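# Swap the empty rack bin for its matching labelled bin

## Task

Find the single empty bin among the three racks on the table and stand it upright on its base, entirely on the returns board (the unoccupied board at the +y end of the table). Then, from the other board, take the waiting bin whose label number matches the number on the strip above the now-vacant bay. Set it in that bay lying flat on the shelf behind the shelf lip, open front facing outward, with its parts still inside. If any racked bin gets knocked out of place, return it to its own spot in its rack, flat behind its shelf lip, or the task counts as failed.

## Robot and tools

ROBOT. There are two Doosan arms, left_arm and right_arm, each fitted with a Robotiq 2F-140 gripper and a wrist camera (cam_left_wrist, cam_right_wrist, 672x504). Each arm rides its own carriage on one shared floor track that runs along y at x = 0. left_rail carries left_arm and is always the carriage on the +y side. right_rail carries right_arm. An arm's base sits at x = 0, y = its carriage's position_m, z = 0.03 m, facing +x. left_arm's fingers can fold when pushed, especially when a part is held near the palm or a fingertip is pressed into a surface, so grip with the outer quarter of the pads. right_arm's fingers are rigid.

SCENE FRAME. Results use one frame fixed to the table. The tabletop is z = 0, +z points up, +x points where the arms face, and +y points to their left. y = 0 is the middle of the track. The table starts at x = 0.31 m. Positions are in metres, orientation is a wxyz quaternion, and velocities are in m/s and rad/s. On the gripper, the fingers point along its own +z and open and close along its own y. end_effector_position is the point between the closed pads.

execute_actions(actions, cameras). This runs a list of actions in order. An empty list just reports the state and images. An action may contain "rows", "steps", "until" and device keys. "rows" holds up to 15 rows, and each row is applied for one control step of 1/30 s. A row is 18 numbers, each in [-1, 1], covering both arms in one list: left dx, dy, dz, rx, ry, rz, gripper position, force_limit, speed, then the same nine for the right arm. dx to rz are an offset, not a pose. They are measured from that arm's Hand target as it stood when the action began, along that Hand target's own axes. Every row counts from that same start, so repeating an offset in a later action moves the arm further. 1.0 equals 0.6 m or 180 degrees, and rx, ry, rz form a single rotation vector. Send six zeros to hold an arm at its Hand target. Gripper position is absolute: +1 is fully open (140 mm), about -0.8 is where the pads touch, and -1 closes until something blocks the fingers. force_limit (-1 to +1) sets the squeeze, and speed (-1 to +1) sets how fast the fingers close, from roughly 30 to 250 mm/s. A faster close grips harder. "steps" is 1 to 450, defaults to 15, and must be at least the number of rows. After the last row the arm keeps heading for that row's target. "until" ends the action early on rail conditions, e.g. {"left_rail": {"position_status": ["!=", "moving"]}} or {"all": {"status": "ended"}}; numbers need a comparison. Ramp offsets gradually across rows, because a jump can shake a held part loose.

RAILS. Add {"left_rail": {...}} or {"right_rail": {...}} to an action. The fields are position_m (absolute place on the track in metres: left -1.1 to 2, right -2 to 1.1), speed_m_s (0.01 to 1) and acceleration_factor (0.1 to 1); {"stop": true} brakes the carriage. Keep the carriages about 1 m apart. After sending a position, wait with an until on position_status. Let the carriage arrive before aiming the arm at a scene point, because row targets travel with the carriage. Status words: moving, done, stopped, contact_stop, time_out, stopped_with_arm, stopped_for_other_arm, stopped_for_other_carriage. position_answer reads taken or not_taken. An out-of-range value makes the whole call refused.

move(target, speed, blend, stop_force, zero, blocking, cameras). This sends the grippers along straight paths. target is one 18-number row, or a list of up to 15 rows, laid out and scaled as above. All offsets count from the Hand targets at the start of the move, not from the previous row. speed is the top path speed in m/s, 0.002 to 2, default 0.25. blend is a corner-rounding radius in m. stop_force, 10 to 80 N, ends an arm's path when it meets resistance; use it only slowly, with the carriage standing still, and not while turning the gripper. blocking=false returns early; then use wait or stop before sending more rows or moves. The result adds a move: line reading done, off_target, held, fault, moving, etc., with limits such as paced or held.

wait(seconds 0 to 10) lets the scene run. stop brakes a running move. zoom_image(camera, region [x0, y0, x1, y1] in pixels, each side at most 504) enlarges part of the latest image from a wrist camera. finished_scene(scene) ends the current scene and takes its number; it cannot be undone. read_manual only returns licence text.

RESULT LINES. Hand target is the pose that the next offsets count from. Tool commands lists the current gripper commands. object_status codes: 0 moving, 1 blocked while opening, 2 blocked while closing (a grip), 3 reached the position or the pads met. position_measured is in counts: 3 is open, 139 is about 60 mm, 230 means the pads have met. Joint positions give the rail (m) and then six joints (rad). Joint torques, Flange force (gripper axes, N, with some error, including held weight), MOTOR HOT and fault lines are also reported.

CAUTIONS. Each step, the commanded pose is clipped to within 70 mm and 16 degrees of the measured pose. Arms are stiff, so aiming even slightly past a firm surface can trigger a fault. A joint torque at its load limit, or 144 N of outside force, stops that arm for 10 s. Never let the arms, their grippers or their carriages touch each other. Avoid sweeping a path close to an arm's own base. Don't drop bins, release them while they are moving, slam them, or push racked bins hard. Nothing may fall or be set down off the table. Keep held loads near the grip's centre to limit wrist twist, and don't hold arms stretched out for long, because motors overheat.

Each tool is called after "Emit:" as a command line: name --argument value for each argument, lists and objects as JSON in quotes; but a table of rows of numbers goes row by row, as --pt "numbers of a row", without its own name.

## Session

Emit:
execute_actions --actions '[]'

Scene clock: 0.00 s.
left_arm: end_effector_position=(+0.6500, +1.7825, +0.3520) position_measured=3 object_status=3 end_effector_quat_wxyz=(+0.000, +1.000, +0.000, +0.000) | right_arm: end_effector_position=(+0.6500, -1.8217, +0.3520) position_measured=3 object_status=3 end_effector_quat_wxyz=(+0.000, +1.000, +0.000, +0.000)
Joint positions: left_arm=[1.783 -0.053 0.164 1.605 0 1.373 1.518] | right_arm=[-1.822 -0.053 0.164 1.605 0 1.373 1.518]
Joint velocities: within noise
Joint torques (N m): no reading
Flange force (N): no reading
Hand target: left_arm +0.6500, +1.7825, +0.3520; +0.000, +1.000, +0.000, +0.000 | right_arm +0.6500, -1.8217, +0.3520; +0.000, +1.000, +0.000, +0.000
Tool commands: left_gripper/position=+1.0 left_gripper/force_limit=+1.0 left_gripper/speed=+1.0 right_gripper/position=+1.0 right_gripper/force_limit=+1.0 right_gripper/speed=+1.0
left_rail: position_m=1.783 position_status=done
right_rail: position_m=-1.822 position_status=done

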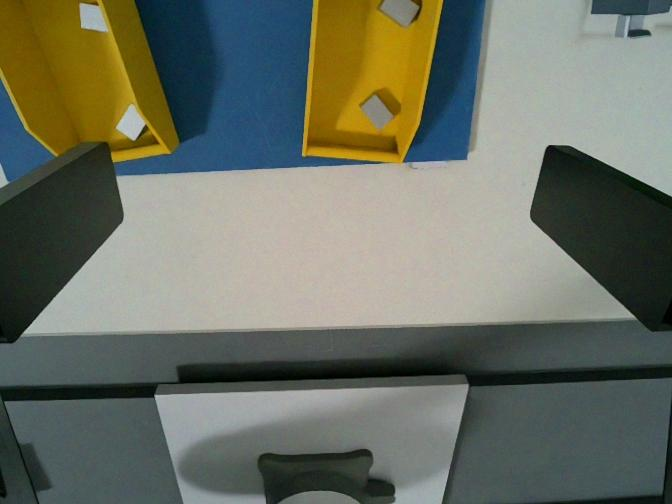

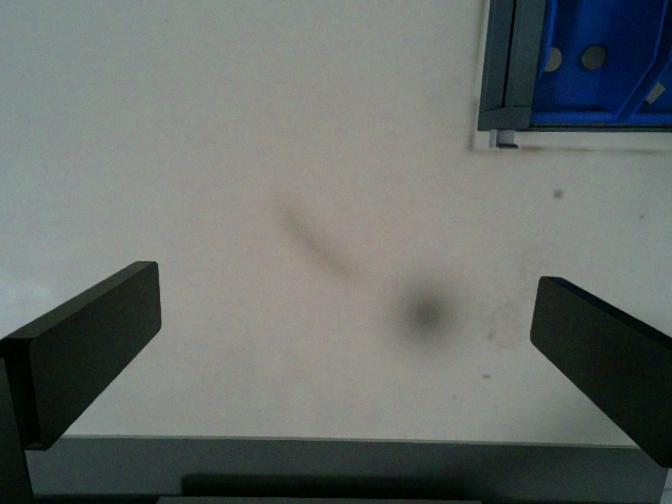

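Emit:
move --target '[-0.25,0,-0.33,0,0.3,0,1,1,1,-0.25,0,-0.33,0,0.3,0,1,1,1]'

Scene clock: 14.27 s.
left_arm: end_effector_position=(+0.5000, +1.7825, +0.5500) position_measured=3 object_status=3 end_effector_quat_wxyz=(+0.000, +0.891, +0.000, +0.454) | right_arm: end_effector_position=(+0.5000, -1.8217, +0.5500) position_measured=3 object_status=3 end_effector_quat_wxyz=(+0.000, +0.891, +0.000, +0.454)
Joint positions: left_arm=[1.783 -0.15 -0.56 2.063 0.186 0.71 1.34] | right_arm=[-1.822 -0.15 -0.56 2.063 0.186 0.71 1.34]
Joint torques (N m): left_arm=[-2.19 6.3 -44.92 4.65 -1.78 -0.57] | right_arm=[1.65 11.88 -46.04 4.26 -2.58 0.11]
Flange force (N): left_arm=[0.0 0.0 0.0] | right_arm=[0.0 0.0 0.0]
Hand target: left_arm +0.5000, +1.7825, +0.5500; +0.000, +0.891, +0.000, +0.454 | right_arm +0.5000, -1.8217, +0.5500; +0.000, +0.891, +0.000, +0.454
Off the commanded pose: left_arm 0.000 m, 0 deg | right_arm 0.000 m, 0 deg.
left_rail: position_m=1.783 position_status=done
right_rail: position_m=-1.822 position_status=done
move: done
camera_calibration:
cam_left_wrist: T_world_to_cam=[[-0.051847, -0.997844, 0.0402373, 1.78982], [-0.895997, 0.0286861, -0.443133, 0.619678], [0.441023, -0.0590276, -0.895553, 0.50991], [0, 0, 0, 1]] pos_world=[0.423144, 1.79828, 0.659234]
cam_right_wrist: T_world_to_cam=[[0.018961, -0.99918, 0.0357677, -1.84059], [-0.762253, -0.0375965, -0.646186, 0.684371], [0.647001, -0.0150117, -0.762341, 0.211283], [0, 0, 0, 1]] pos_world=[0.419863, -1.81018, 0.669135]

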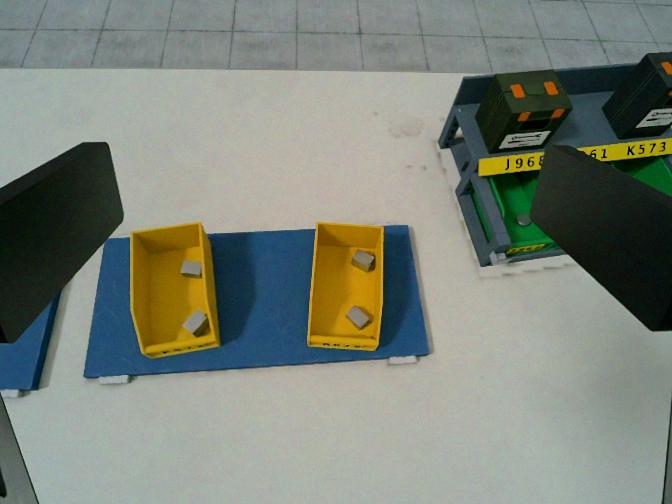

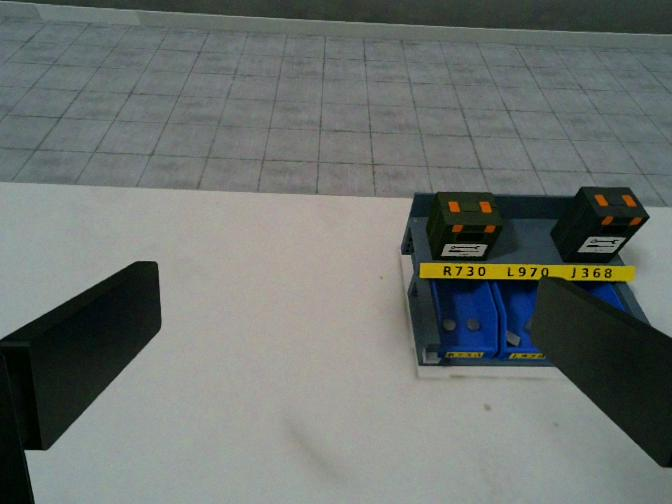

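Emit:
execute_actions --actions '[{"left_rail":{"position_m":1.1},"right_rail":{"position_m":0.1},"steps":300,"until":{"all":{"status":"ended"}}}]'

Emit:
execute_actions --actions '[{"right_rail":{"position_m":-0.5},"left_rail":{"position_m":1.4},"steps":300,"until":{"all":{"status":"ended"}}}]'

Emit:
execute_actions --actions '[{"right_rail":{"position_m":-1.1},"left_rail":{"position_m":2.0},"steps":300,"until":{"all":{"status":"ended"}}}]'

Emit:
execute_actions --actions '[{"right_rail":{"position_m":-2.0},"left_rail":{"position_m":1.7},"steps":300,"until":{"all":{"status":"ended"}}}]'

Scene clock: 31.03 s.
left_arm: end_effector_position=(+0.5000, +1.1000, +0.5500) position_measured=3 object_status=3 end_effector_quat_wxyz=(+0.000, +0.891, +0.000, +0.454) | right_arm: end_effector_position=(+0.5000, +0.0999, +0.5500) position_measured=3 object_status=3 end_effector_quat_wxyz=(+0.000, +0.891, +0.000, +0.454)
Joint positions: left_arm=[1.1 -0.15 -0.56 2.063 0.186 0.71 1.34] | right_arm=[0.1 -0.15 -0.56 2.063 0.186 0.71 1.34]
Joint torques (N m): left_arm=[-2.83 6.04 -44.84 4.73 -1.72 -0.25] | right_arm=[1.47 12.52 -46 4.48 -2.63 -0.23]
Flange force (N): left_arm=[0.0 0.0 0.0] | right_arm=[0.0 0.0 0.0]
Hand target: left_arm +0.5000, +1.1000, +0.5500; +0.000, +0.891, +0.000, +0.454 | right_arm +0.5000, +0.0999, +0.5500; +0.000, +0.891, +0.000, +0.454
Tool commands: left_gripper/position=+1.0 left_gripper/force_limit=+1.0 left_gripper/speed=+1.0 right_gripper/position=+1.0 right_gripper/force_limit=+1.0 right_gripper/speed=+1.0
Off the commanded pose: left_arm 0.000 m, 0 deg | right_arm 0.000 m, 0 deg.
left_rail: position_m=1.100 position_status=done
right_rail: position_m=0.100 position_status=done
camera_calibration:
cam_left_wrist: T_world_to_cam=[[-0.0518521, -0.997844, 0.0402291, 1.10869], [-0.895957, 0.028689, -0.443214, 0.639204], [0.441104, -0.059025, -0.895513, 0.469599], [0, 0, 0, 1]] pos_world=[0.423045, 1.11568, 0.659234]
cam_right_wrist: T_world_to_cam=[[0.0190216, -0.999182, 0.0356882, 0.0795656], [-0.762251, -0.0375913, -0.64619, 0.756621], [0.647002, -0.0149118, -0.762342, 0.24012], [0, 0, 0, 1]] pos_world=[0.419863, 0.111523, 0.669135]

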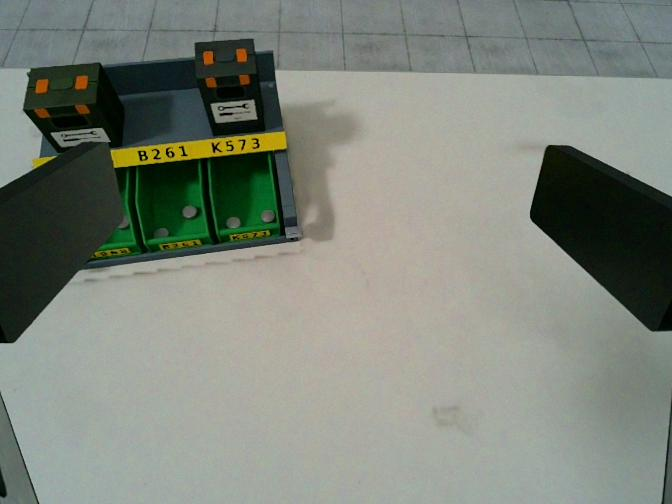

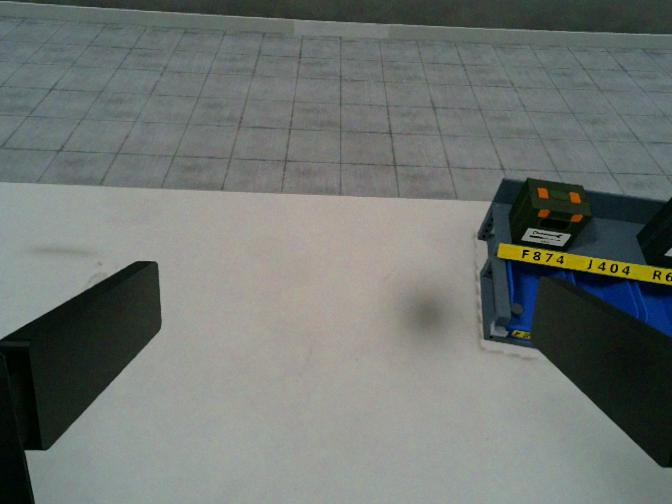

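Scene clock: 33.00 s.
left_arm: end_effector_position=(+0.5000, +1.4000, +0.5500) position_measured=3 object_status=3 end_effector_quat_wxyz=(+0.000, +0.891, +0.000, +0.454) | right_arm: end_effector_position=(+0.5000, -0.4999, +0.5500) position_measured=3 object_status=3 end_effector_quat_wxyz=(+0.000, +0.891, +0.000, +0.454)
Joint positions: left_arm=[1.4 -0.15 -0.56 2.063 0.186 0.71 1.34] | right_arm=[-0.5 -0.15 -0.56 2.063 0.186 0.71 1.34]
Joint torques (N m): left_arm=[-2.36 6.07 -44.54 4.7 -1.67 -0.25] | right_arm=[1.31 12.92 -45.91 4.42 -2.61 -0.18]
Flange force (N): left_arm=[0.0 0.0 0.0] | right_arm=[0.0 0.0 0.0]
Hand target: left_arm +0.5000, +1.4000, +0.5500; +0.000, +0.891, +0.000, +0.454 | right_arm +0.5000, -0.4999, +0.5500; +0.000, +0.891, +0.000, +0.454
Tool commands: left_gripper/position=+1.0 left_gripper/force_limit=+1.0 left_gripper/speed=+1.0 right_gripper/position=+1.0 right_gripper/force_limit=+1.0 right_gripper/speed=+1.0
Off the commanded pose: left_arm 0.000 m, 0 deg | right_arm 0.000 m, 0 deg.
left_rail: position_m=1.400 position_status=done
right_rail: position_m=-0.500 position_status=done
camera_calibration:
cam_left_wrist: T_world_to_cam=[[-0.0518521, -0.997844, 0.0402291, 1.40805], [-0.895957, 0.028689, -0.443214, 0.630686], [0.441104, -0.059025, -0.895513, 0.487262], [0, 0, 0, 1]] pos_world=[0.423145, 1.41568, 0.659234]
cam_right_wrist: T_world_to_cam=[[0.0190216, -0.999182, 0.0356882, -0.519844], [-0.762251, -0.0375913, -0.64619, 0.73407], [0.647002, -0.0149118, -0.762342, 0.231175], [0, 0, 0, 1]] pos_world=[0.419863, -0.488377, 0.669135]

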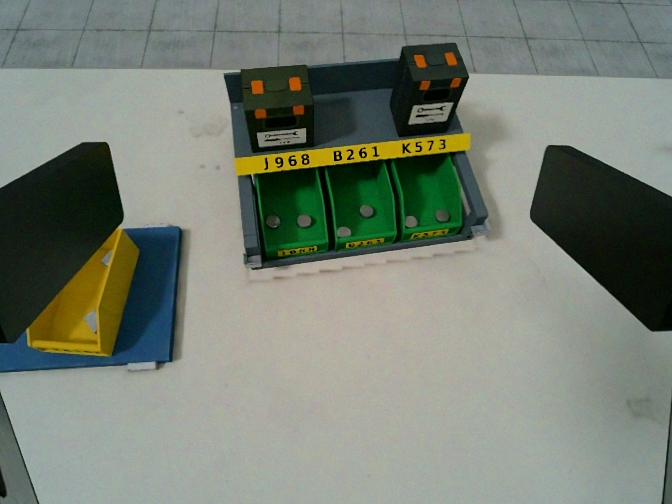

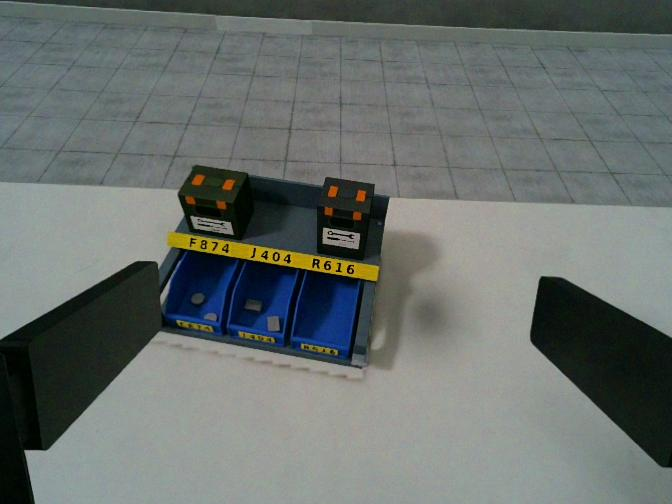

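Scene clock: 34.97 s.
left_arm: end_effector_position=(+0.5000, +1.9996, +0.5500) position_measured=3 object_status=3 end_effector_quat_wxyz=(+0.000, +0.891, +0.000, +0.454) | right_arm: end_effector_position=(+0.5000, -1.0999, +0.5500) position_measured=3 object_status=3 end_effector_quat_wxyz=(+0.000, +0.891, +0.000, +0.454)
Joint positions: left_arm=[2 -0.15 -0.56 2.063 0.186 0.71 1.34] | right_arm=[-1.1 -0.15 -0.56 2.063 0.186 0.71 1.34]
Joint torques (N m): left_arm=[-2.41 6.31 -44.74 4.72 -1.66 -0.25] | right_arm=[2.01 12.71 -45.84 4.41 -2.66 -0.12]
Flange force (N): left_arm=[0.0 0.0 0.0] | right_arm=[0.0 0.0 0.0]
Hand target: left_arm +0.5000, +1.9996, +0.5500; +0.000, +0.891, +0.000, +0.454 | right_arm +0.5000, -1.0999, +0.5500; +0.000, +0.891, +0.000, +0.454
Tool commands: left_gripper/position=+1.0 left_gripper/force_limit=+1.0 left_gripper/speed=+1.0 right_gripper/position=+1.0 right_gripper/force_limit=+1.0 right_gripper/speed=+1.0
Off the commanded pose: left_arm 0.000 m, 0 deg | right_arm 0.000 m, 0 deg.
left_rail: position_m=2.000 position_status=done
right_rail: position_m=-1.100 position_status=done
camera_calibration:
cam_left_wrist: T_world_to_cam=[[-0.0518514, -0.997844, 0.0402351, 2.00636], [-0.895997, 0.0286911, -0.443133, 0.613444], [0.441023, -0.0590276, -0.895553, 0.522719], [0, 0, 0, 1]] pos_world=[0.423144, 2.01528, 0.659234]
cam_right_wrist: T_world_to_cam=[[0.0190216, -0.999182, 0.0356882, -1.11935], [-0.762251, -0.0375913, -0.64619, 0.711515], [0.647002, -0.0149118, -0.762342, 0.222228], [0, 0, 0, 1]] pos_world=[0.419863, -1.08838, 0.669135]

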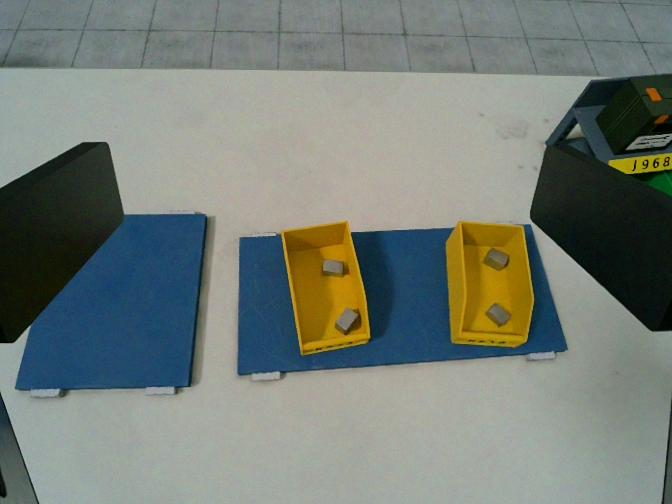

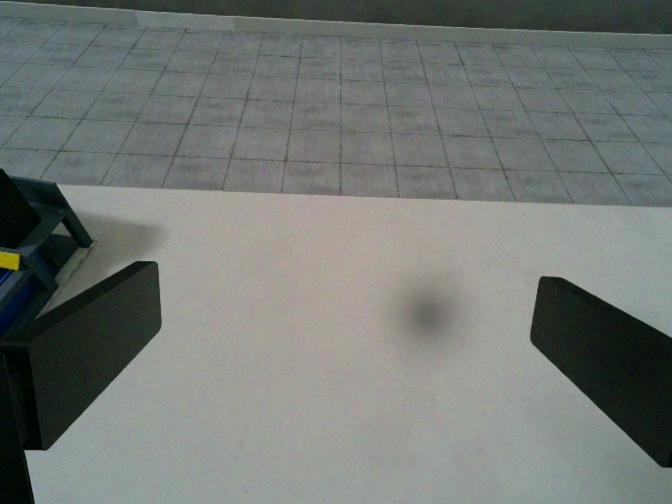

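Scene clock: 37.30 s.
left_arm: end_effector_position=(+0.5000, +1.7000, +0.5500) position_measured=3 object_status=3 end_effector_quat_wxyz=(+0.000, +0.891, +0.000, +0.454) | right_arm: end_effector_position=(+0.5000, -1.9999, +0.5500) position_measured=3 object_status=3 end_effector_quat_wxyz=(+0.000, +0.891, +0.000, +0.454)
Joint positions: left_arm=[1.7 -0.15 -0.56 2.063 0.186 0.71 1.34] | right_arm=[-2 -0.15 -0.56 2.063 0.186 0.71 1.34]
Joint torques (N m): left_arm=[-2.49 6.01 -44.83 4.77 -1.7 -0.26] | right_arm=[1.6 12.56 -45.84 4.4 -2.57 -0.15]
Flange force (N): left_arm=[0.0 0.0 0.0] | right_arm=[0.0 0.0 0.0]
Hand target: left_arm +0.5000, +1.7000, +0.5500; +0.000, +0.891, +0.000, +0.454 | right_arm +0.5000, -1.9999, +0.5500; +0.000, +0.891, +0.000, +0.454
Tool commands: left_gripper/position=+1.0 left_gripper/force_limit=+1.0 left_gripper/speed=+1.0 right_gripper/position=+1.0 right_gripper/force_limit=+1.0 right_gripper/speed=+1.0
Off the commanded pose: left_arm 0.000 m, 0 deg | right_arm 0.000 m, 0 deg.
left_rail: position_m=1.700 position_status=done
right_rail: position_m=-2.000 position_status=done
camera_calibration:
cam_left_wrist: T_world_to_cam=[[-0.0518514, -0.997844, 0.0402351, 1.7074], [-0.895997, 0.0286911, -0.443133, 0.622039], [0.441023, -0.0590276, -0.895553, 0.505035], [0, 0, 0, 1]] pos_world=[0.423144, 1.71568, 0.659234]
cam_right_wrist: T_world_to_cam=[[0.0190216, -0.999182, 0.0356882, -2.01862], [-0.762251, -0.0375913, -0.64619, 0.677683], [0.647002, -0.0149118, -0.762342, 0.208807], [0, 0, 0, 1]] pos_world=[0.419863, -1.98838, 0.669135]

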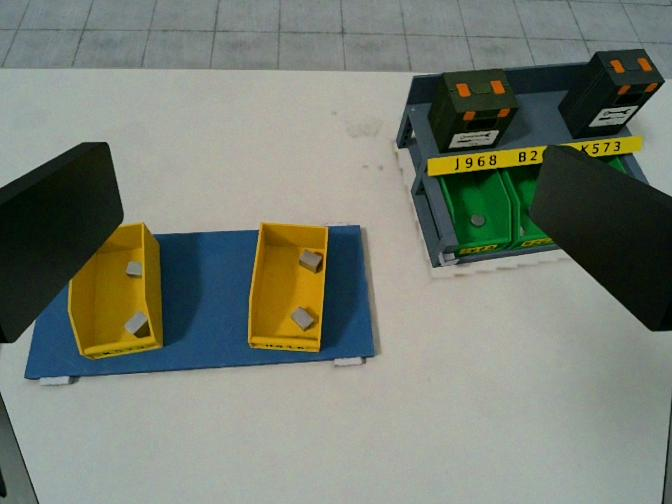

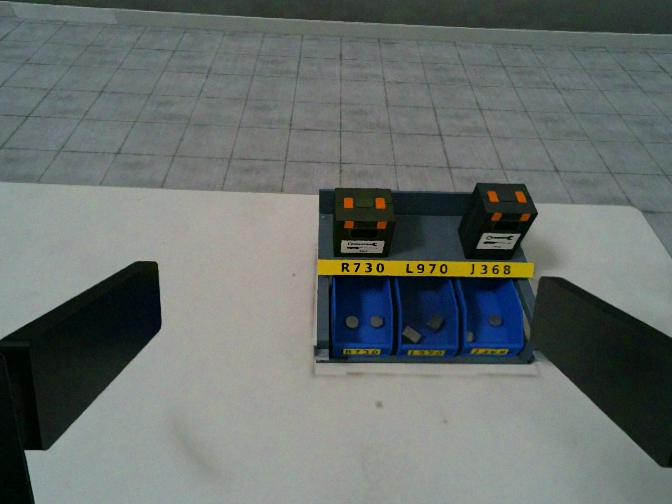

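Emit:
zoom_image --camera "cam_left_wrist" --region '[60, 210, 340, 390]'

Scaled by 1.800 from the camera's 672x504 image, which has a finer 960x720 frame.

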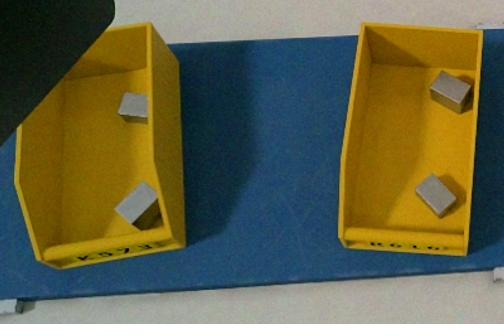

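Emit:
execute_actions --actions '[{"right_rail":{"position_m":-0.5},"steps":300,"until":{"all":{"status":"ended"}}}]' --cameras '[]'

Emit:
move --target '[0,0,0,0,0,0,1,1,1,-0.247,0,0.426,0,0.117,0,-1,1,0]'

Emit:
zoom_image --camera "cam_left_wrist" --region '[240, 310, 350, 370]'

Emit:
zoom_image --camera "cam_right_wrist" --region '[100, 50, 550, 450]'

Scene clock: 84.33 s.
left_arm: end_effector_position=(+0.5000, +1.7000, +0.5500) position_measured=3 object_status=3 end_effector_quat_wxyz=(+0.000, +0.891, +0.000, +0.454) | right_arm: end_effector_position=(+0.5000, -0.5000, +0.5500) position_measured=3 object_status=3 end_effector_quat_wxyz=(+0.000, +0.891, +0.000, +0.454)
Joint positions: left_arm=[1.7 -0.15 -0.56 2.063 0.186 0.71 1.34] | right_arm=[-0.5 -0.15 -0.56 2.063 0.186 0.71 1.34]
Joint torques (N m): left_arm=[-2.6 6.32 -44.8 4.74 -1.75 -0.21] | right_arm=[1.03 12.25 -46.07 4.53 -2.64 -0.2]
Flange force (N): left_arm=[0.0 0.0 0.0] | right_arm=[0.0 0.0 0.0]
Hand target: left_arm +0.5000, +1.7000, +0.5500; +0.000, +0.891, +0.000, +0.454 | right_arm +0.5000, -0.5000, +0.5500; +0.000, +0.891, +0.000, +0.454
Tool commands: left_gripper/position=+1.0 left_gripper/force_limit=+1.0 left_gripper/speed=+1.0 right_gripper/position=+1.0 right_gripper/force_limit=+1.0 right_gripper/speed=+1.0
Off the commanded pose: left_arm 0.000 m, 0 deg | right_arm 0.000 m, 0 deg.
left_rail: position_m=1.700 position_status=done
right_rail: position_m=-0.500 position_status=done
No camera images: "cameras" was empty.

Scene clock: 86.50 s.
left_arm: end_effector_position=(+0.5000, +1.7000, +0.5500) position_measured=3 object_status=3 end_effector_quat_wxyz=(+0.000, +0.891, +0.000, +0.454) | right_arm: end_effector_position=(+0.6197, -0.5000, +0.2799) position_measured=233 object_status=3 end_effector_quat_wxyz=(+0.000, +0.793, +0.000, +0.609)
Joint positions: left_arm=[1.7 -0.15 -0.56 2.063 0.186 0.71 1.34] | right_arm=[-0.5 -0.116 -0.089 2.55 -0.189 -0.636 1.693]
Joint torques (N m): left_arm=[-2.63 6.03 -44.69 4.72 -1.76 -0.31] | right_arm=[1.41 -17.32 -29.8 2.97 -3.1 0.16]
Flange force (N): left_arm=[0.0 0.0 0.0] | right_arm=[0.0 0.0 0.0]
Hand target: left_arm +0.5000, +1.7000, +0.5500; +0.000, +0.891, +0.000, +0.454 | right_arm +0.6197, -0.5000, +0.2799; +0.000, +0.793, +0.000, +0.609
Off the commanded pose: left_arm 0.000 m, 0 deg | right_arm 0.000 m, 0 deg.
left_rail: position_m=1.700 position_status=done
right_rail: position_m=-0.500 position_status=done
move: done
camera_calibration:
cam_left_wrist: T_world_to_cam=[[-0.0518521, -0.997844, 0.0402291, 1.70741], [-0.895957, 0.028689, -0.443214, 0.62208], [0.441104, -0.059025, -0.895513, 0.50497], [0, 0, 0, 1]] pos_world=[0.423145, 1.71568, 0.659234]
cam_right_wrist: T_world_to_cam=[[0.00483932, -0.99918, 0.0401896, -0.504966], [-0.479091, -0.037594, -0.87696, 0.539892], [0.877752, -0.0150106, -0.478881, -0.274548], [0, 0, 0, 1]] pos_world=[0.502086, -0.488377, 0.362282]

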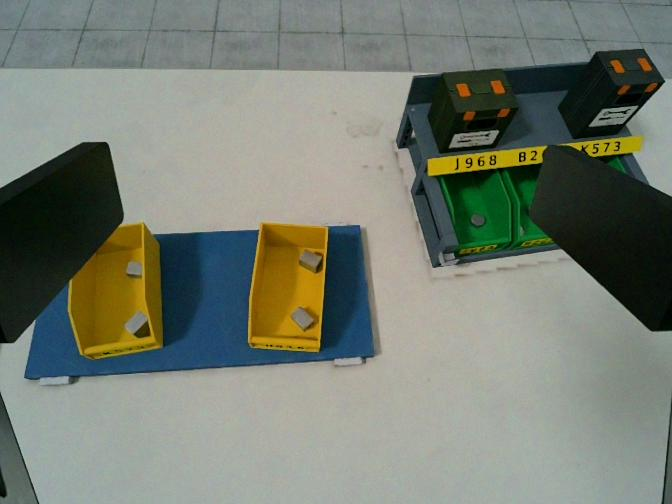

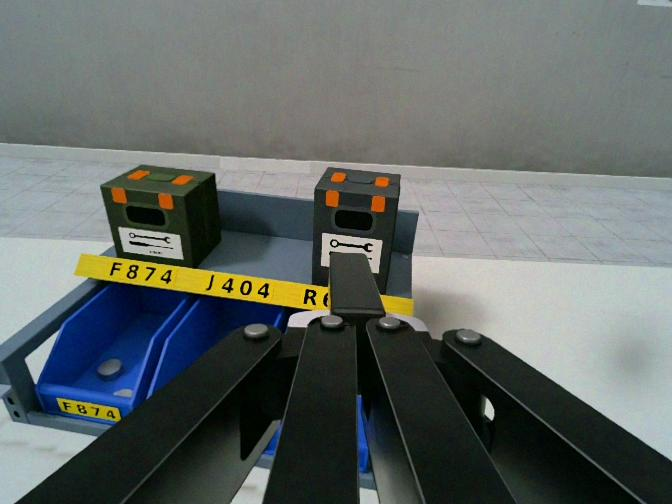

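Scaled by 4.582 from the camera's 672x504 image, which has a finer 960x720 frame.

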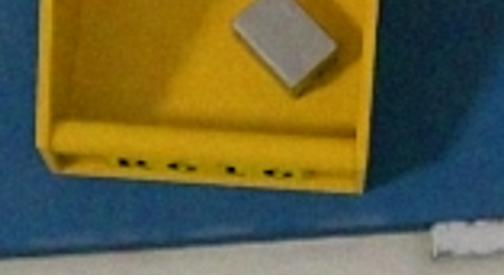

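Scaled by 1.120 from the camera's 672x504 image, which has a finer 960x720 frame.

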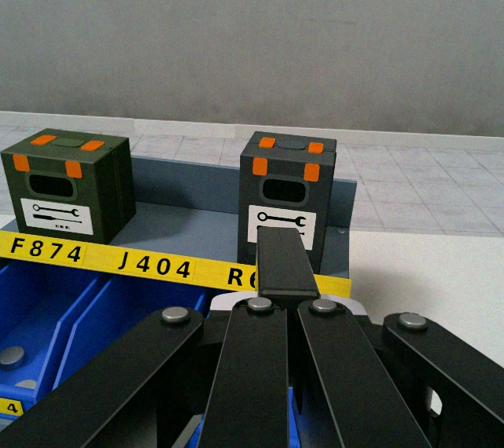

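Emit:
move --target '[0,0,0,0,0,0,1,1,1,0,0,0,0,0,0,1,1,0]' --cameras '["cam_right_wrist"]'

Emit:
zoom_image --camera "cam_right_wrist" --region '[100, 150, 500, 500]'

Scene clock: 93.63 s.
left_arm: end_effector_position=(+0.5000, +1.7000, +0.5500) position_measured=3 object_status=3 end_effector_quat_wxyz=(+0.000, +0.891, +0.000, +0.454) | right_arm: end_effector_position=(+0.6197, -0.5000, +0.2799) position_measured=3 object_status=0 end_effector_quat_wxyz=(+0.000, +0.793, +0.000, +0.609)
Joint positions: left_arm=[1.7 -0.15 -0.56 2.063 0.186 0.71 1.34] | right_arm=[-0.5 -0.116 -0.089 2.55 -0.189 -0.636 1.694]
Joint torques (N m): left_arm=[-2.26 5.86 -44.85 4.71 -1.8 -0.31] | right_arm=[1.36 -17.02 -29.9 2.76 -3.11 -0.2]
Flange force (N): left_arm=[0.0 0.0 0.0] | right_arm=[0.0 0.0 0.0]
Hand target: left_arm +0.5000, +1.7000, +0.5500; +0.000, +0.891, +0.000, +0.454 | right_arm +0.6197, -0.5000, +0.2799; +0.000, +0.793, +0.000, +0.609
Off the commanded pose: left_arm 0.000 m, 0 deg | right_arm 0.000 m, 0 deg.
left_rail: position_m=1.700 position_status=done
right_rail: position_m=-0.500 position_status=done
move: done
camera_calibration:
cam_right_wrist: T_world_to_cam=[[0.00492663, -0.999182, 0.0401411, -0.505093], [-0.479088, -0.0375932, -0.876961, 0.539887], [0.877753, -0.0149107, -0.478881, -0.274501], [0, 0, 0, 1]] pos_world=[0.502086, -0.488477, 0.362282]
Images, in order (width x height): cam_right_wrist 672x504.

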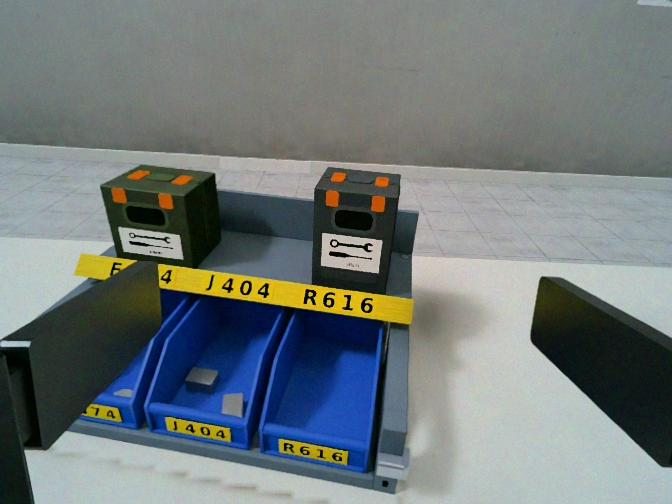

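Scaled by 1.260 from the camera's 672x504 image, which has a finer 960x720 frame.

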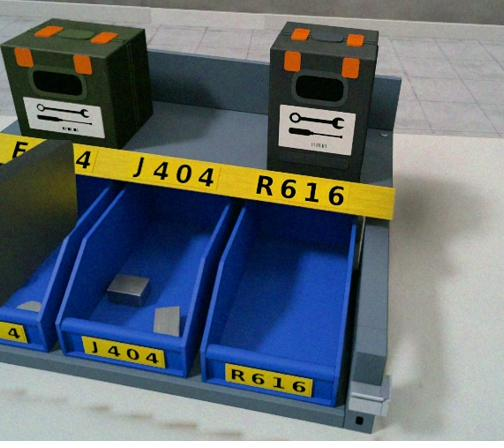

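Emit:
move --target '[0,0,0,0,0,0,1,1,1,0.115,0,0.107,0,-0.4175,0,1,1,0]' --cameras '[]'

Emit:
move --target '[0,0,0,0,0,0,1,1,1,0,0,0,0,0,-0.45,1,1,0]' --cameras '["cam_right_wrist"]'

Scene clock: 164.73 s.
left_arm: end_effector_position=(+0.5000, +1.7000, +0.5500) position_measured=3 object_status=3 end_effector_quat_wxyz=(+0.000, +0.891, +0.000, +0.454) | right_arm: end_effector_position=(+0.6995, -0.5000, +0.3300) position_measured=3 object_status=3 end_effector_quat_wxyz=(+0.000, +1.000, +0.000, -0.001)
Joint positions: left_arm=[1.7 -0.15 -0.56 2.063 0.186 0.71 1.34] | right_arm=[-0.5 -0.049 0.25 1.539 0 1.355 1.522]
Joint torques (N m): left_arm=[-2.38 5.77 -44.94 4.73 -1.72 -0.25] | right_arm=[2.04 -64.06 -43.54 4.04 -0.61 -0.26]
Flange force (N): left_arm=[0.0 0.0 0.0] | right_arm=[-8.7 2.1 1.4]
Hand target: left_arm +0.5000, +1.7000, +0.5500; +0.000, +0.891, +0.000, +0.454 | right_arm +0.6995, -0.5000, +0.3300; +0.000, +1.000, +0.000, -0.001
Off the commanded pose: left_arm 0.000 m, 0 deg | right_arm 0.000 m, 0 deg.
left_rail: position_m=1.700 position_status=done
right_rail: position_m=-0.500 position_status=done
move: done
No camera images: "cameras" was empty.

Scene clock: 168.07 s.
left_arm: end_effector_position=(+0.5000, +1.7000, +0.5500) position_measured=3 object_status=3 end_effector_quat_wxyz=(+0.000, +0.891, +0.000, +0.454) | right_arm: end_effector_position=(+0.6995, -0.5000, +0.3300) position_measured=3 object_status=3 end_effector_quat_wxyz=(+0.000, +0.760, +0.649, -0.001)
Joint positions: left_arm=[1.7 -0.15 -0.56 2.063 0.186 0.71 1.34] | right_arm=[-0.5 -0.049 0.25 1.538 0 1.355 0.108]
Joint torques (N m): left_arm=[-2.33 6.26 -44.84 4.68 -1.76 -0.27] | right_arm=[2.42 -64.09 -42.75 4.14 -0.46 -0.22]
Flange force (N): left_arm=[0.0 0.0 0.0] | right_arm=[-3.7 -6.1 0.5]
Hand target: left_arm +0.5000, +1.7000, +0.5500; +0.000, +0.891, +0.000, +0.454 | right_arm +0.6995, -0.5000, +0.3300; -0.001, +0.760, +0.649, -0.001
Off the commanded pose: left_arm 0.000 m, 0 deg | right_arm 0.000 m, 0 deg.
left_rail: position_m=1.700 position_status=done
right_rail: position_m=-0.500 position_status=done
move: done
camera_calibration:
cam_right_wrist: T_world_to_cam=[[0.99315, -0.116771, 0.00411373, -0.745713], [-0.114414, -0.964749, 0.236998, -0.4642], [-0.0237059, -0.235846, -0.971501, 0.362122], [0, 0, 0, 1]] pos_world=[0.696079, -0.44951, 0.464884]
Images, in order (width x height): cam_right_wrist 672x504.

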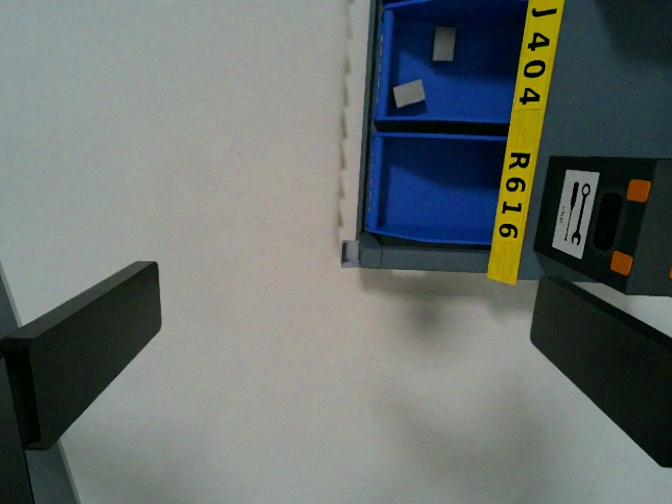

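Emit:
zoom_image --camera "cam_right_wrist" --region '[330, 90, 530, 290]'

Scaled by 2.520 from the camera's 672x504 image, which has a finer 960x720 frame.

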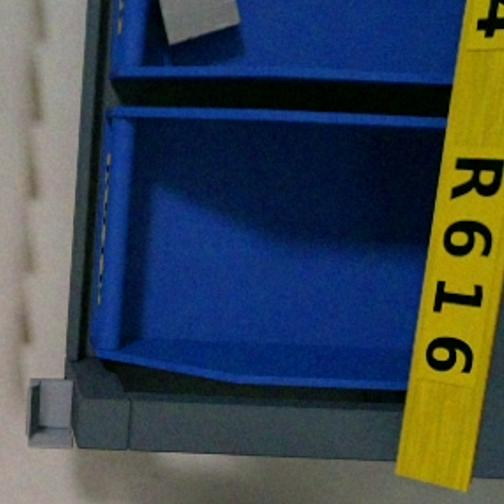

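Emit:
move --target '[0,0,0,0,0,0,1,1,1,0.032,0.053,0.35,0,0,0,-0.28,1,0]' --cameras '["cam_right_wrist"]'

Scene clock: 193.00 s.
left_arm: end_effector_position=(+0.5000, +1.7000, +0.5500) position_measured=3 object_status=3 end_effector_quat_wxyz=(+0.000, +0.891, +0.000, +0.454) | right_arm: end_effector_position=(+0.7336, -0.4860, +0.1200) position_measured=164 object_status=3 end_effector_quat_wxyz=(-0.001, +0.760, +0.649, -0.001)
Joint positions: left_arm=[1.7 -0.15 -0.56 2.063 0.186 0.71 1.34] | right_arm=[-0.5 -0.028 0.429 1.695 0 1.019 0.129]
Joint torques (N m): left_arm=[-2.33 6.19 -44.74 4.72 -1.79 -0.28] | right_arm=[2.56 -76.57 -37.72 3.55 -0.35 -0.19]
Flange force (N): left_arm=[0.0 0.0 0.0] | right_arm=[-3.3 -6.5 -0.9]
Hand target: left_arm +0.5000, +1.7000, +0.5500; +0.000, +0.891, +0.000, +0.454 | right_arm +0.7336, -0.4860, +0.1199; -0.001, +0.760, +0.649, -0.001
Off the commanded pose: left_arm 0.000 m, 0 deg | right_arm 0.000 m, 0 deg.
left_rail: position_m=1.700 position_status=done
right_rail: position_m=-0.500 position_status=done
move: done
camera_calibration:
cam_right_wrist: T_world_to_cam=[[0.99315, -0.116773, 0.0041024, -0.77698], [-0.114415, -0.964772, 0.236905, -0.397018], [-0.0237063, -0.235751, -0.971524, 0.162261], [0, 0, 0, 1]] pos_world=[0.730079, -0.43551, 0.254883]
Images, in order (width x height): cam_right_wrist 672x504.

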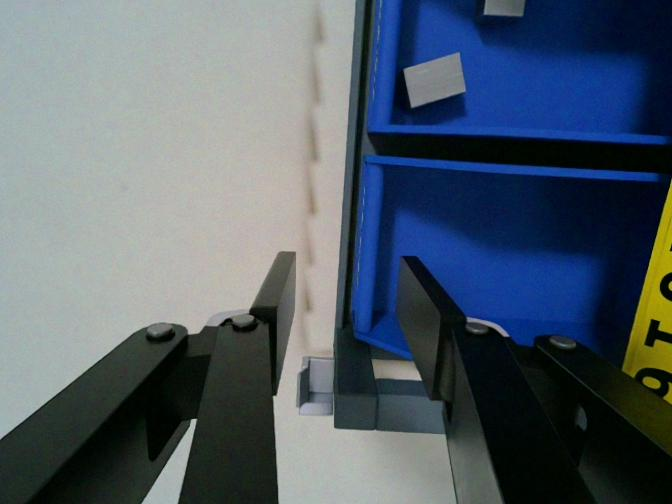

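Emit:
zoom_image --camera "cam_right_wrist" --region '[270, 140, 470, 340]'

Scaled by 2.520 from the camera's 672x504 image, which has a finer 960x720 frame.

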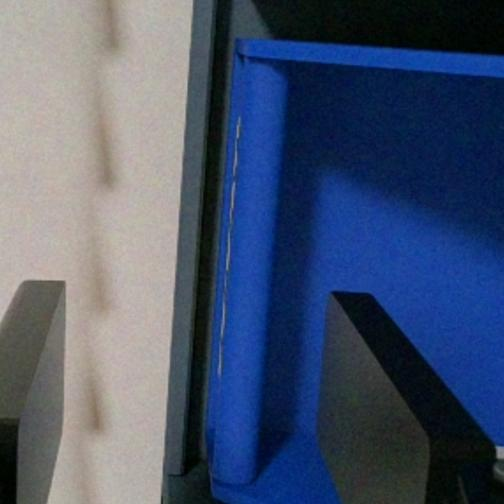

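Emit:
move --target '[0,0,0,0,0,0,1,1,1,0.005,0.0175,0.072,0,0,0,-0.28,1,0]' --cameras '["cam_right_wrist"]' --stop_force 15 --speed 0.06

Scene clock: 224.00 s.
left_arm: end_effector_position=(+0.5000, +1.7000, +0.5500) position_measured=3 object_status=3 end_effector_quat_wxyz=(+0.000, +0.891, +0.000, +0.454) | right_arm: end_effector_position=(+0.7444, -0.4847, +0.0767) position_measured=164 object_status=3 end_effector_quat_wxyz=(-0.001, +0.760, +0.649, -0.001)
Joint positions: left_arm=[1.7 -0.15 -0.56 2.063 0.186 0.71 1.34] | right_arm=[-0.5 -0.026 0.482 1.703 0 0.957 0.131]
Joint torques (N m): left_arm=[-2.64 6.22 -45.05 4.78 -1.75 -0.3] | right_arm=[2.48 -79.49 -35.94 3.4 -0.34 -0.2]
Flange force (N): left_arm=[0.0 0.0 0.0] | right_arm=[-3.4 -6.1 -2.3]
Hand target: left_arm +0.5000, +1.7000, +0.5500; +0.000, +0.891, +0.000, +0.454 | right_arm +0.7444, -0.4847, +0.0767; -0.001, +0.760, +0.649, -0.001
Off the commanded pose: left_arm 0.000 m, 0 deg | right_arm 0.000 m, 0 deg.
left_rail: position_m=1.700 position_status=done
right_rail: position_m=-0.500 position_status=done
move: done
camera_calibration:
cam_right_wrist: T_world_to_cam=[[0.99315, -0.116771, 0.00411373, -0.787378], [-0.114414, -0.964749, 0.236998, -0.384282], [-0.0237059, -0.235846, -0.971501, 0.120711], [0, 0, 0, 1]] pos_world=[0.740879, -0.43421, 0.211584]
Images, in order (width x height): cam_right_wrist 672x504.

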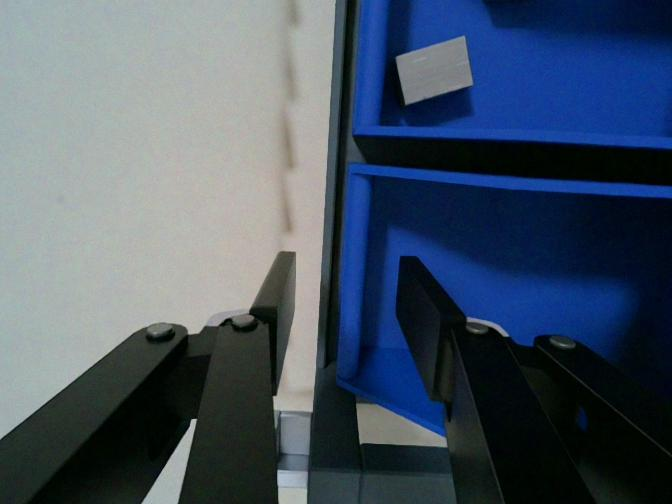

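Emit:
move --target '[0,0,0,0,0,0,1,1,1,0,0.004,0.003,0,0,0,-0.28,1,0]' --cameras '[]' --speed 0.03

Emit:
execute_actions --actions '[{"rows":[[0,0,0,0,0,0,1,1,1,0,0,0,0,0,0,-1,-1,-1]],"steps":90}]' --cameras '["cam_right_wrist"]'

Scene clock: 231.73 s.
left_arm: end_effector_position=(+0.5000, +1.7000, +0.5500) position_measured=3 object_status=3 end_effector_quat_wxyz=(+0.000, +0.891, +0.000, +0.454) | right_arm: end_effector_position=(+0.7467, -0.4851, +0.0749) position_measured=164 object_status=3 end_effector_quat_wxyz=(-0.001, +0.760, +0.649, -0.001)
Joint positions: left_arm=[1.7 -0.15 -0.56 2.063 0.186 0.71 1.34] | right_arm=[-0.5 -0.026 0.487 1.699 0 0.957 0.131]
Joint torques (N m): left_arm=[-2.36 5.92 -44.87 4.77 -1.74 -0.31] | right_arm=[2.21 -80.61 -35.93 3.51 -0.42 -0.25]
Flange force (N): left_arm=[0.0 0.0 0.0] | right_arm=[-3.0 -5.6 -1.9]
Hand target: left_arm +0.5000, +1.7000, +0.5500; +0.000, +0.891, +0.000, +0.454 | right_arm +0.7467, -0.4851, +0.0749; -0.001, +0.760, +0.649, -0.001
Off the commanded pose: left_arm 0.000 m, 0 deg | right_arm 0.000 m, 0 deg.
left_rail: position_m=1.700 position_status=done
right_rail: position_m=-0.500 position_status=done
move: done
No camera images: "cameras" was empty.

Scene clock: 234.93 s.
left_arm: end_effector_position=(+0.5000, +1.7000, +0.5500) position_measured=3 object_status=3 end_effector_quat_wxyz=(+0.000, +0.891, +0.000, +0.454) | right_arm: end_effector_position=(+0.7467, -0.4851, +0.0749) position_measured=227 object_status=2 end_effector_quat_wxyz=(-0.001, +0.760, +0.649, -0.001)
Joint positions: left_arm=[1.7 -0.15 -0.56 2.063 0.186 0.71 1.34] | right_arm=[-0.5 -0.026 0.487 1.699 0 0.957 0.131]
Joint torques (N m): left_arm=[-2.1 5.96 -44.64 4.69 -1.7 -0.27] | right_arm=[1.77 -53.71 -23.97 3.25 -3.14 -0.28]
Flange force (N): left_arm=[0.0 0.0 0.0] | right_arm=[-3.8 -12.9 -39.2]
Hand target: left_arm +0.5000, +1.7000, +0.5500; +0.000, +0.891, +0.000, +0.454 | right_arm +0.7467, -0.4851, +0.0749; -0.001, +0.760, +0.649, -0.001
Off the commanded pose: left_arm 0.000 m, 0 deg | right_arm 0.000 m, 0 deg.
left_rail: position_m=1.700 position_status=done
right_rail: position_m=-0.500 position_status=done
camera_calibration:
cam_right_wrist: T_world_to_cam=[[0.99315, -0.116771, 0.00411373, -0.789801], [-0.114414, -0.964749, 0.236998, -0.383966], [-0.0237059, -0.235846, -0.971501, 0.118925], [0, 0, 0, 1]] pos_world=[0.743279, -0.43461, 0.209784]
Images, in order (width x height): cam_right_wrist 672x504.

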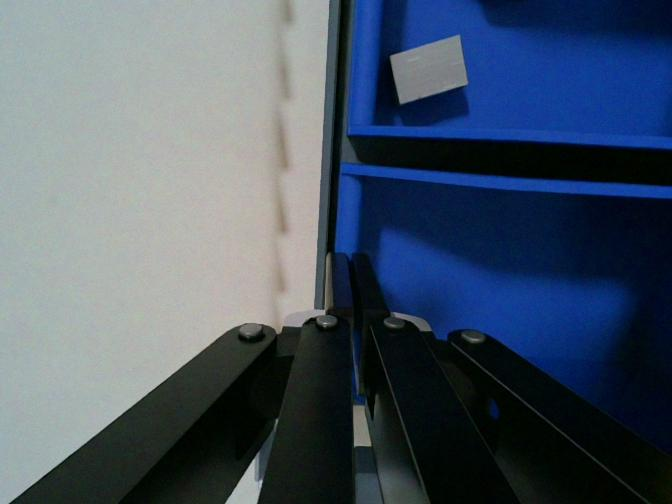

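Emit:
execute_actions --actions '[{"rows":[[0,0,0,0,0,0,1,1,1,0,0,0,0,0,0,-0.6,-1,-1]],"steps":40},{"rows":[[0,0,0,0,0,0,1,1,1,0,0,-0.009,0,0,0,-0.6,-1,-1]],"steps":20},{"rows":[[0,0,0,0,0,0,1,1,1,0,0,0,0,0,0,-1,0.1,-1]],"steps":60}]' --cameras '["cam_right_wrist"]'

Emit:
zoom_image --camera "cam_right_wrist" --region '[270, 140, 470, 340]'

Scene clock: 253.33 s.
left_arm: end_effector_position=(+0.5000, +1.7000, +0.5500) position_measured=3 object_status=3 end_effector_quat_wxyz=(+0.000, +0.891, +0.000, +0.454) | right_arm: end_effector_position=(+0.7467, -0.4851, +0.0803) position_measured=232 object_status=3 end_effector_quat_wxyz=(-0.001, +0.760, +0.649, -0.001)
Joint positions: left_arm=[1.7 -0.15 -0.56 2.063 0.186 0.71 1.34] | right_arm=[-0.5 -0.026 0.482 1.696 0 0.965 0.131]
Joint torques (N m): left_arm=[-2.6 6.19 -44.84 4.77 -1.68 -0.22] | right_arm=[1.89 -79.81 -36.12 3.49 -0.44 -0.23]
Flange force (N): left_arm=[0.0 0.0 0.0] | right_arm=[-2.6 -6.2 -2.1]
Flange force at the end of the 1st action (N): left_arm=[0.0 0.0 0.0] | right_arm=[-3.6 -5.7 -1.8]
Flange force at the end of the 2nd action (N): left_arm=[0.0 0.0 0.0] | right_arm=[-3.5 -5.7 -2.0]
Hand target: left_arm +0.5000, +1.7000, +0.5500; +0.000, +0.891, +0.000, +0.454 | right_arm +0.7467, -0.4851, +0.0803; -0.001, +0.760, +0.649, -0.001
Off the commanded pose: left_arm 0.000 m, 0 deg | right_arm 0.000 m, 0 deg.
left_rail: position_m=1.700 position_status=done
right_rail: position_m=-0.500 position_status=done
camera_calibration:
cam_right_wrist: T_world_to_cam=[[0.99315, -0.116771, 0.00411373, -0.789823], [-0.114414, -0.964749, 0.236998, -0.385246], [-0.0237059, -0.235846, -0.971501, 0.124171], [0, 0, 0, 1]] pos_world=[0.743279, -0.43461, 0.215184]
Images, in order (width x height): cam_right_wrist 672x504.

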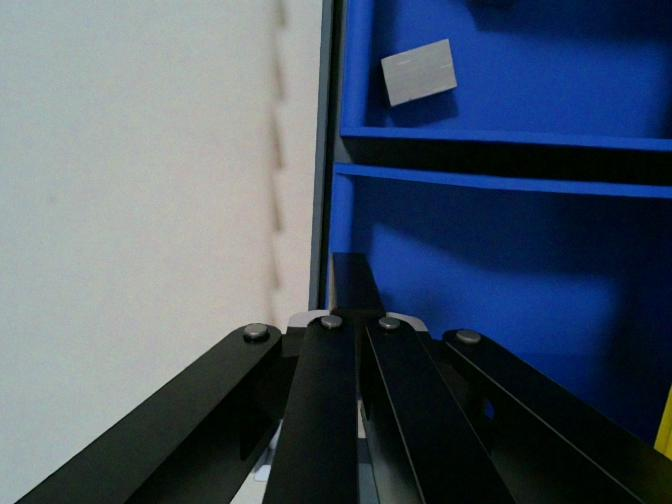

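Scaled by 2.520 from the camera's 672x504 image, which has a finer 960x720 frame.

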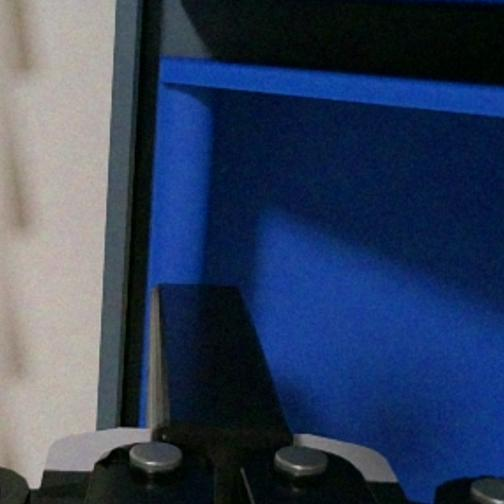

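Emit:
execute_actions --actions '[{"rows":[[0,0,0,0,0,0,1,1,1,0,0,-0.01,0,0,0,-1,0.1,-1],[0,0,0,0,0,0,1,1,1,0,0,-0.02,0,0,0,-1,0.1,-1],[0,0,0,0,0,0,1,1,1,0,0,-0.03,0,0,0,-1,0.1,-1],[0,0,0,0,0,0,1,1,1,0,0,-0.04,0,0,0,-1,0.1,-1],[0,0,0,0,0,0,1,1,1,0,-0.007,-0.05,0,0,0,-1,0.1,-1]],"steps":25},{"rows":[[0,0,0,0,0,0,1,1,1,0,0,0,0,0,0,-0.35,-1,0]],"steps":30}]' --cameras '["cam_right_wrist"]'

Emit:
zoom_image --camera "cam_right_wrist" --region '[250, 130, 470, 350]'

Scene clock: 267.90 s.
left_arm: end_effector_position=(+0.5000, +1.7000, +0.5500) position_measured=3 object_status=3 end_effector_quat_wxyz=(+0.000, +0.891, +0.000, +0.454) | right_arm: end_effector_position=(+0.7426, -0.4844, +0.1103) position_measured=173 object_status=3 end_effector_quat_wxyz=(-0.001, +0.760, +0.649, -0.001)
Joint positions: left_arm=[1.7 -0.15 -0.56 2.063 0.186 0.71 1.34] | right_arm=[-0.5 -0.025 0.45 1.683 0 1.01 0.132]
Joint torques (N m): left_arm=[-2.66 6.15 -44.85 4.69 -1.71 -0.32] | right_arm=[2.24 -78.16 -37.21 3.64 -0.38 -0.2]
Flange force (N): left_arm=[0.0 0.0 0.0] | right_arm=[-3.1 -5.7 -1.9]
Flange force at the end of the 1st action (N): left_arm=[0.0 0.0 0.0] | right_arm=[-3.3 -7.1 -1.5]
Hand target: left_arm +0.5000, +1.7000, +0.5500; +0.000, +0.891, +0.000, +0.454 | right_arm +0.7426, -0.4844, +0.1103; -0.001, +0.760, +0.649, -0.001
Off the commanded pose: left_arm 0.000 m, 0 deg | right_arm 0.000 m, 0 deg.
left_rail: position_m=1.700 position_status=done
right_rail: position_m=-0.500 position_status=done
camera_calibration:
cam_right_wrist: T_world_to_cam=[[0.99315, -0.116771, 0.00411373, -0.785793], [-0.114414, -0.964749, 0.236998, -0.39215], [-0.0237059, -0.235846, -0.971501, 0.153384], [0, 0, 0, 1]] pos_world=[0.739179, -0.43391, 0.245184]
Images, in order (width x height): cam_right_wrist 672x504.

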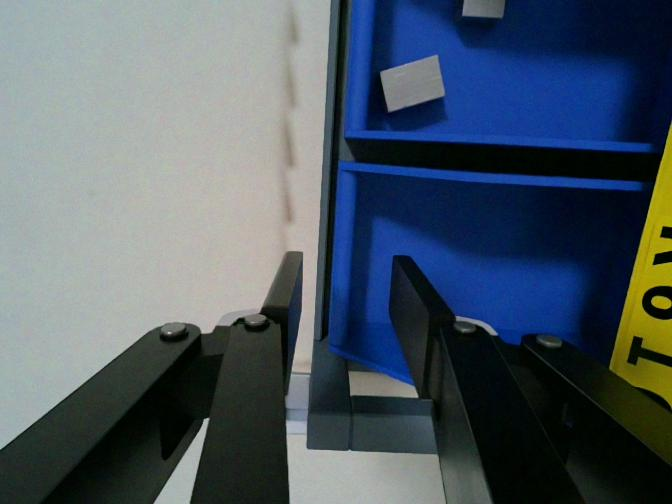

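Scaled by 2.291 from the camera's 672x504 image, which has a finer 960x720 frame.

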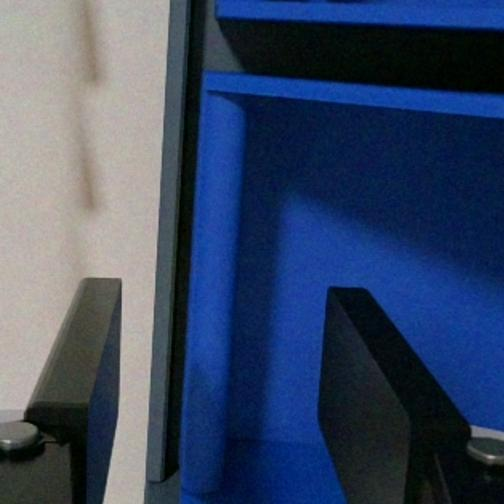

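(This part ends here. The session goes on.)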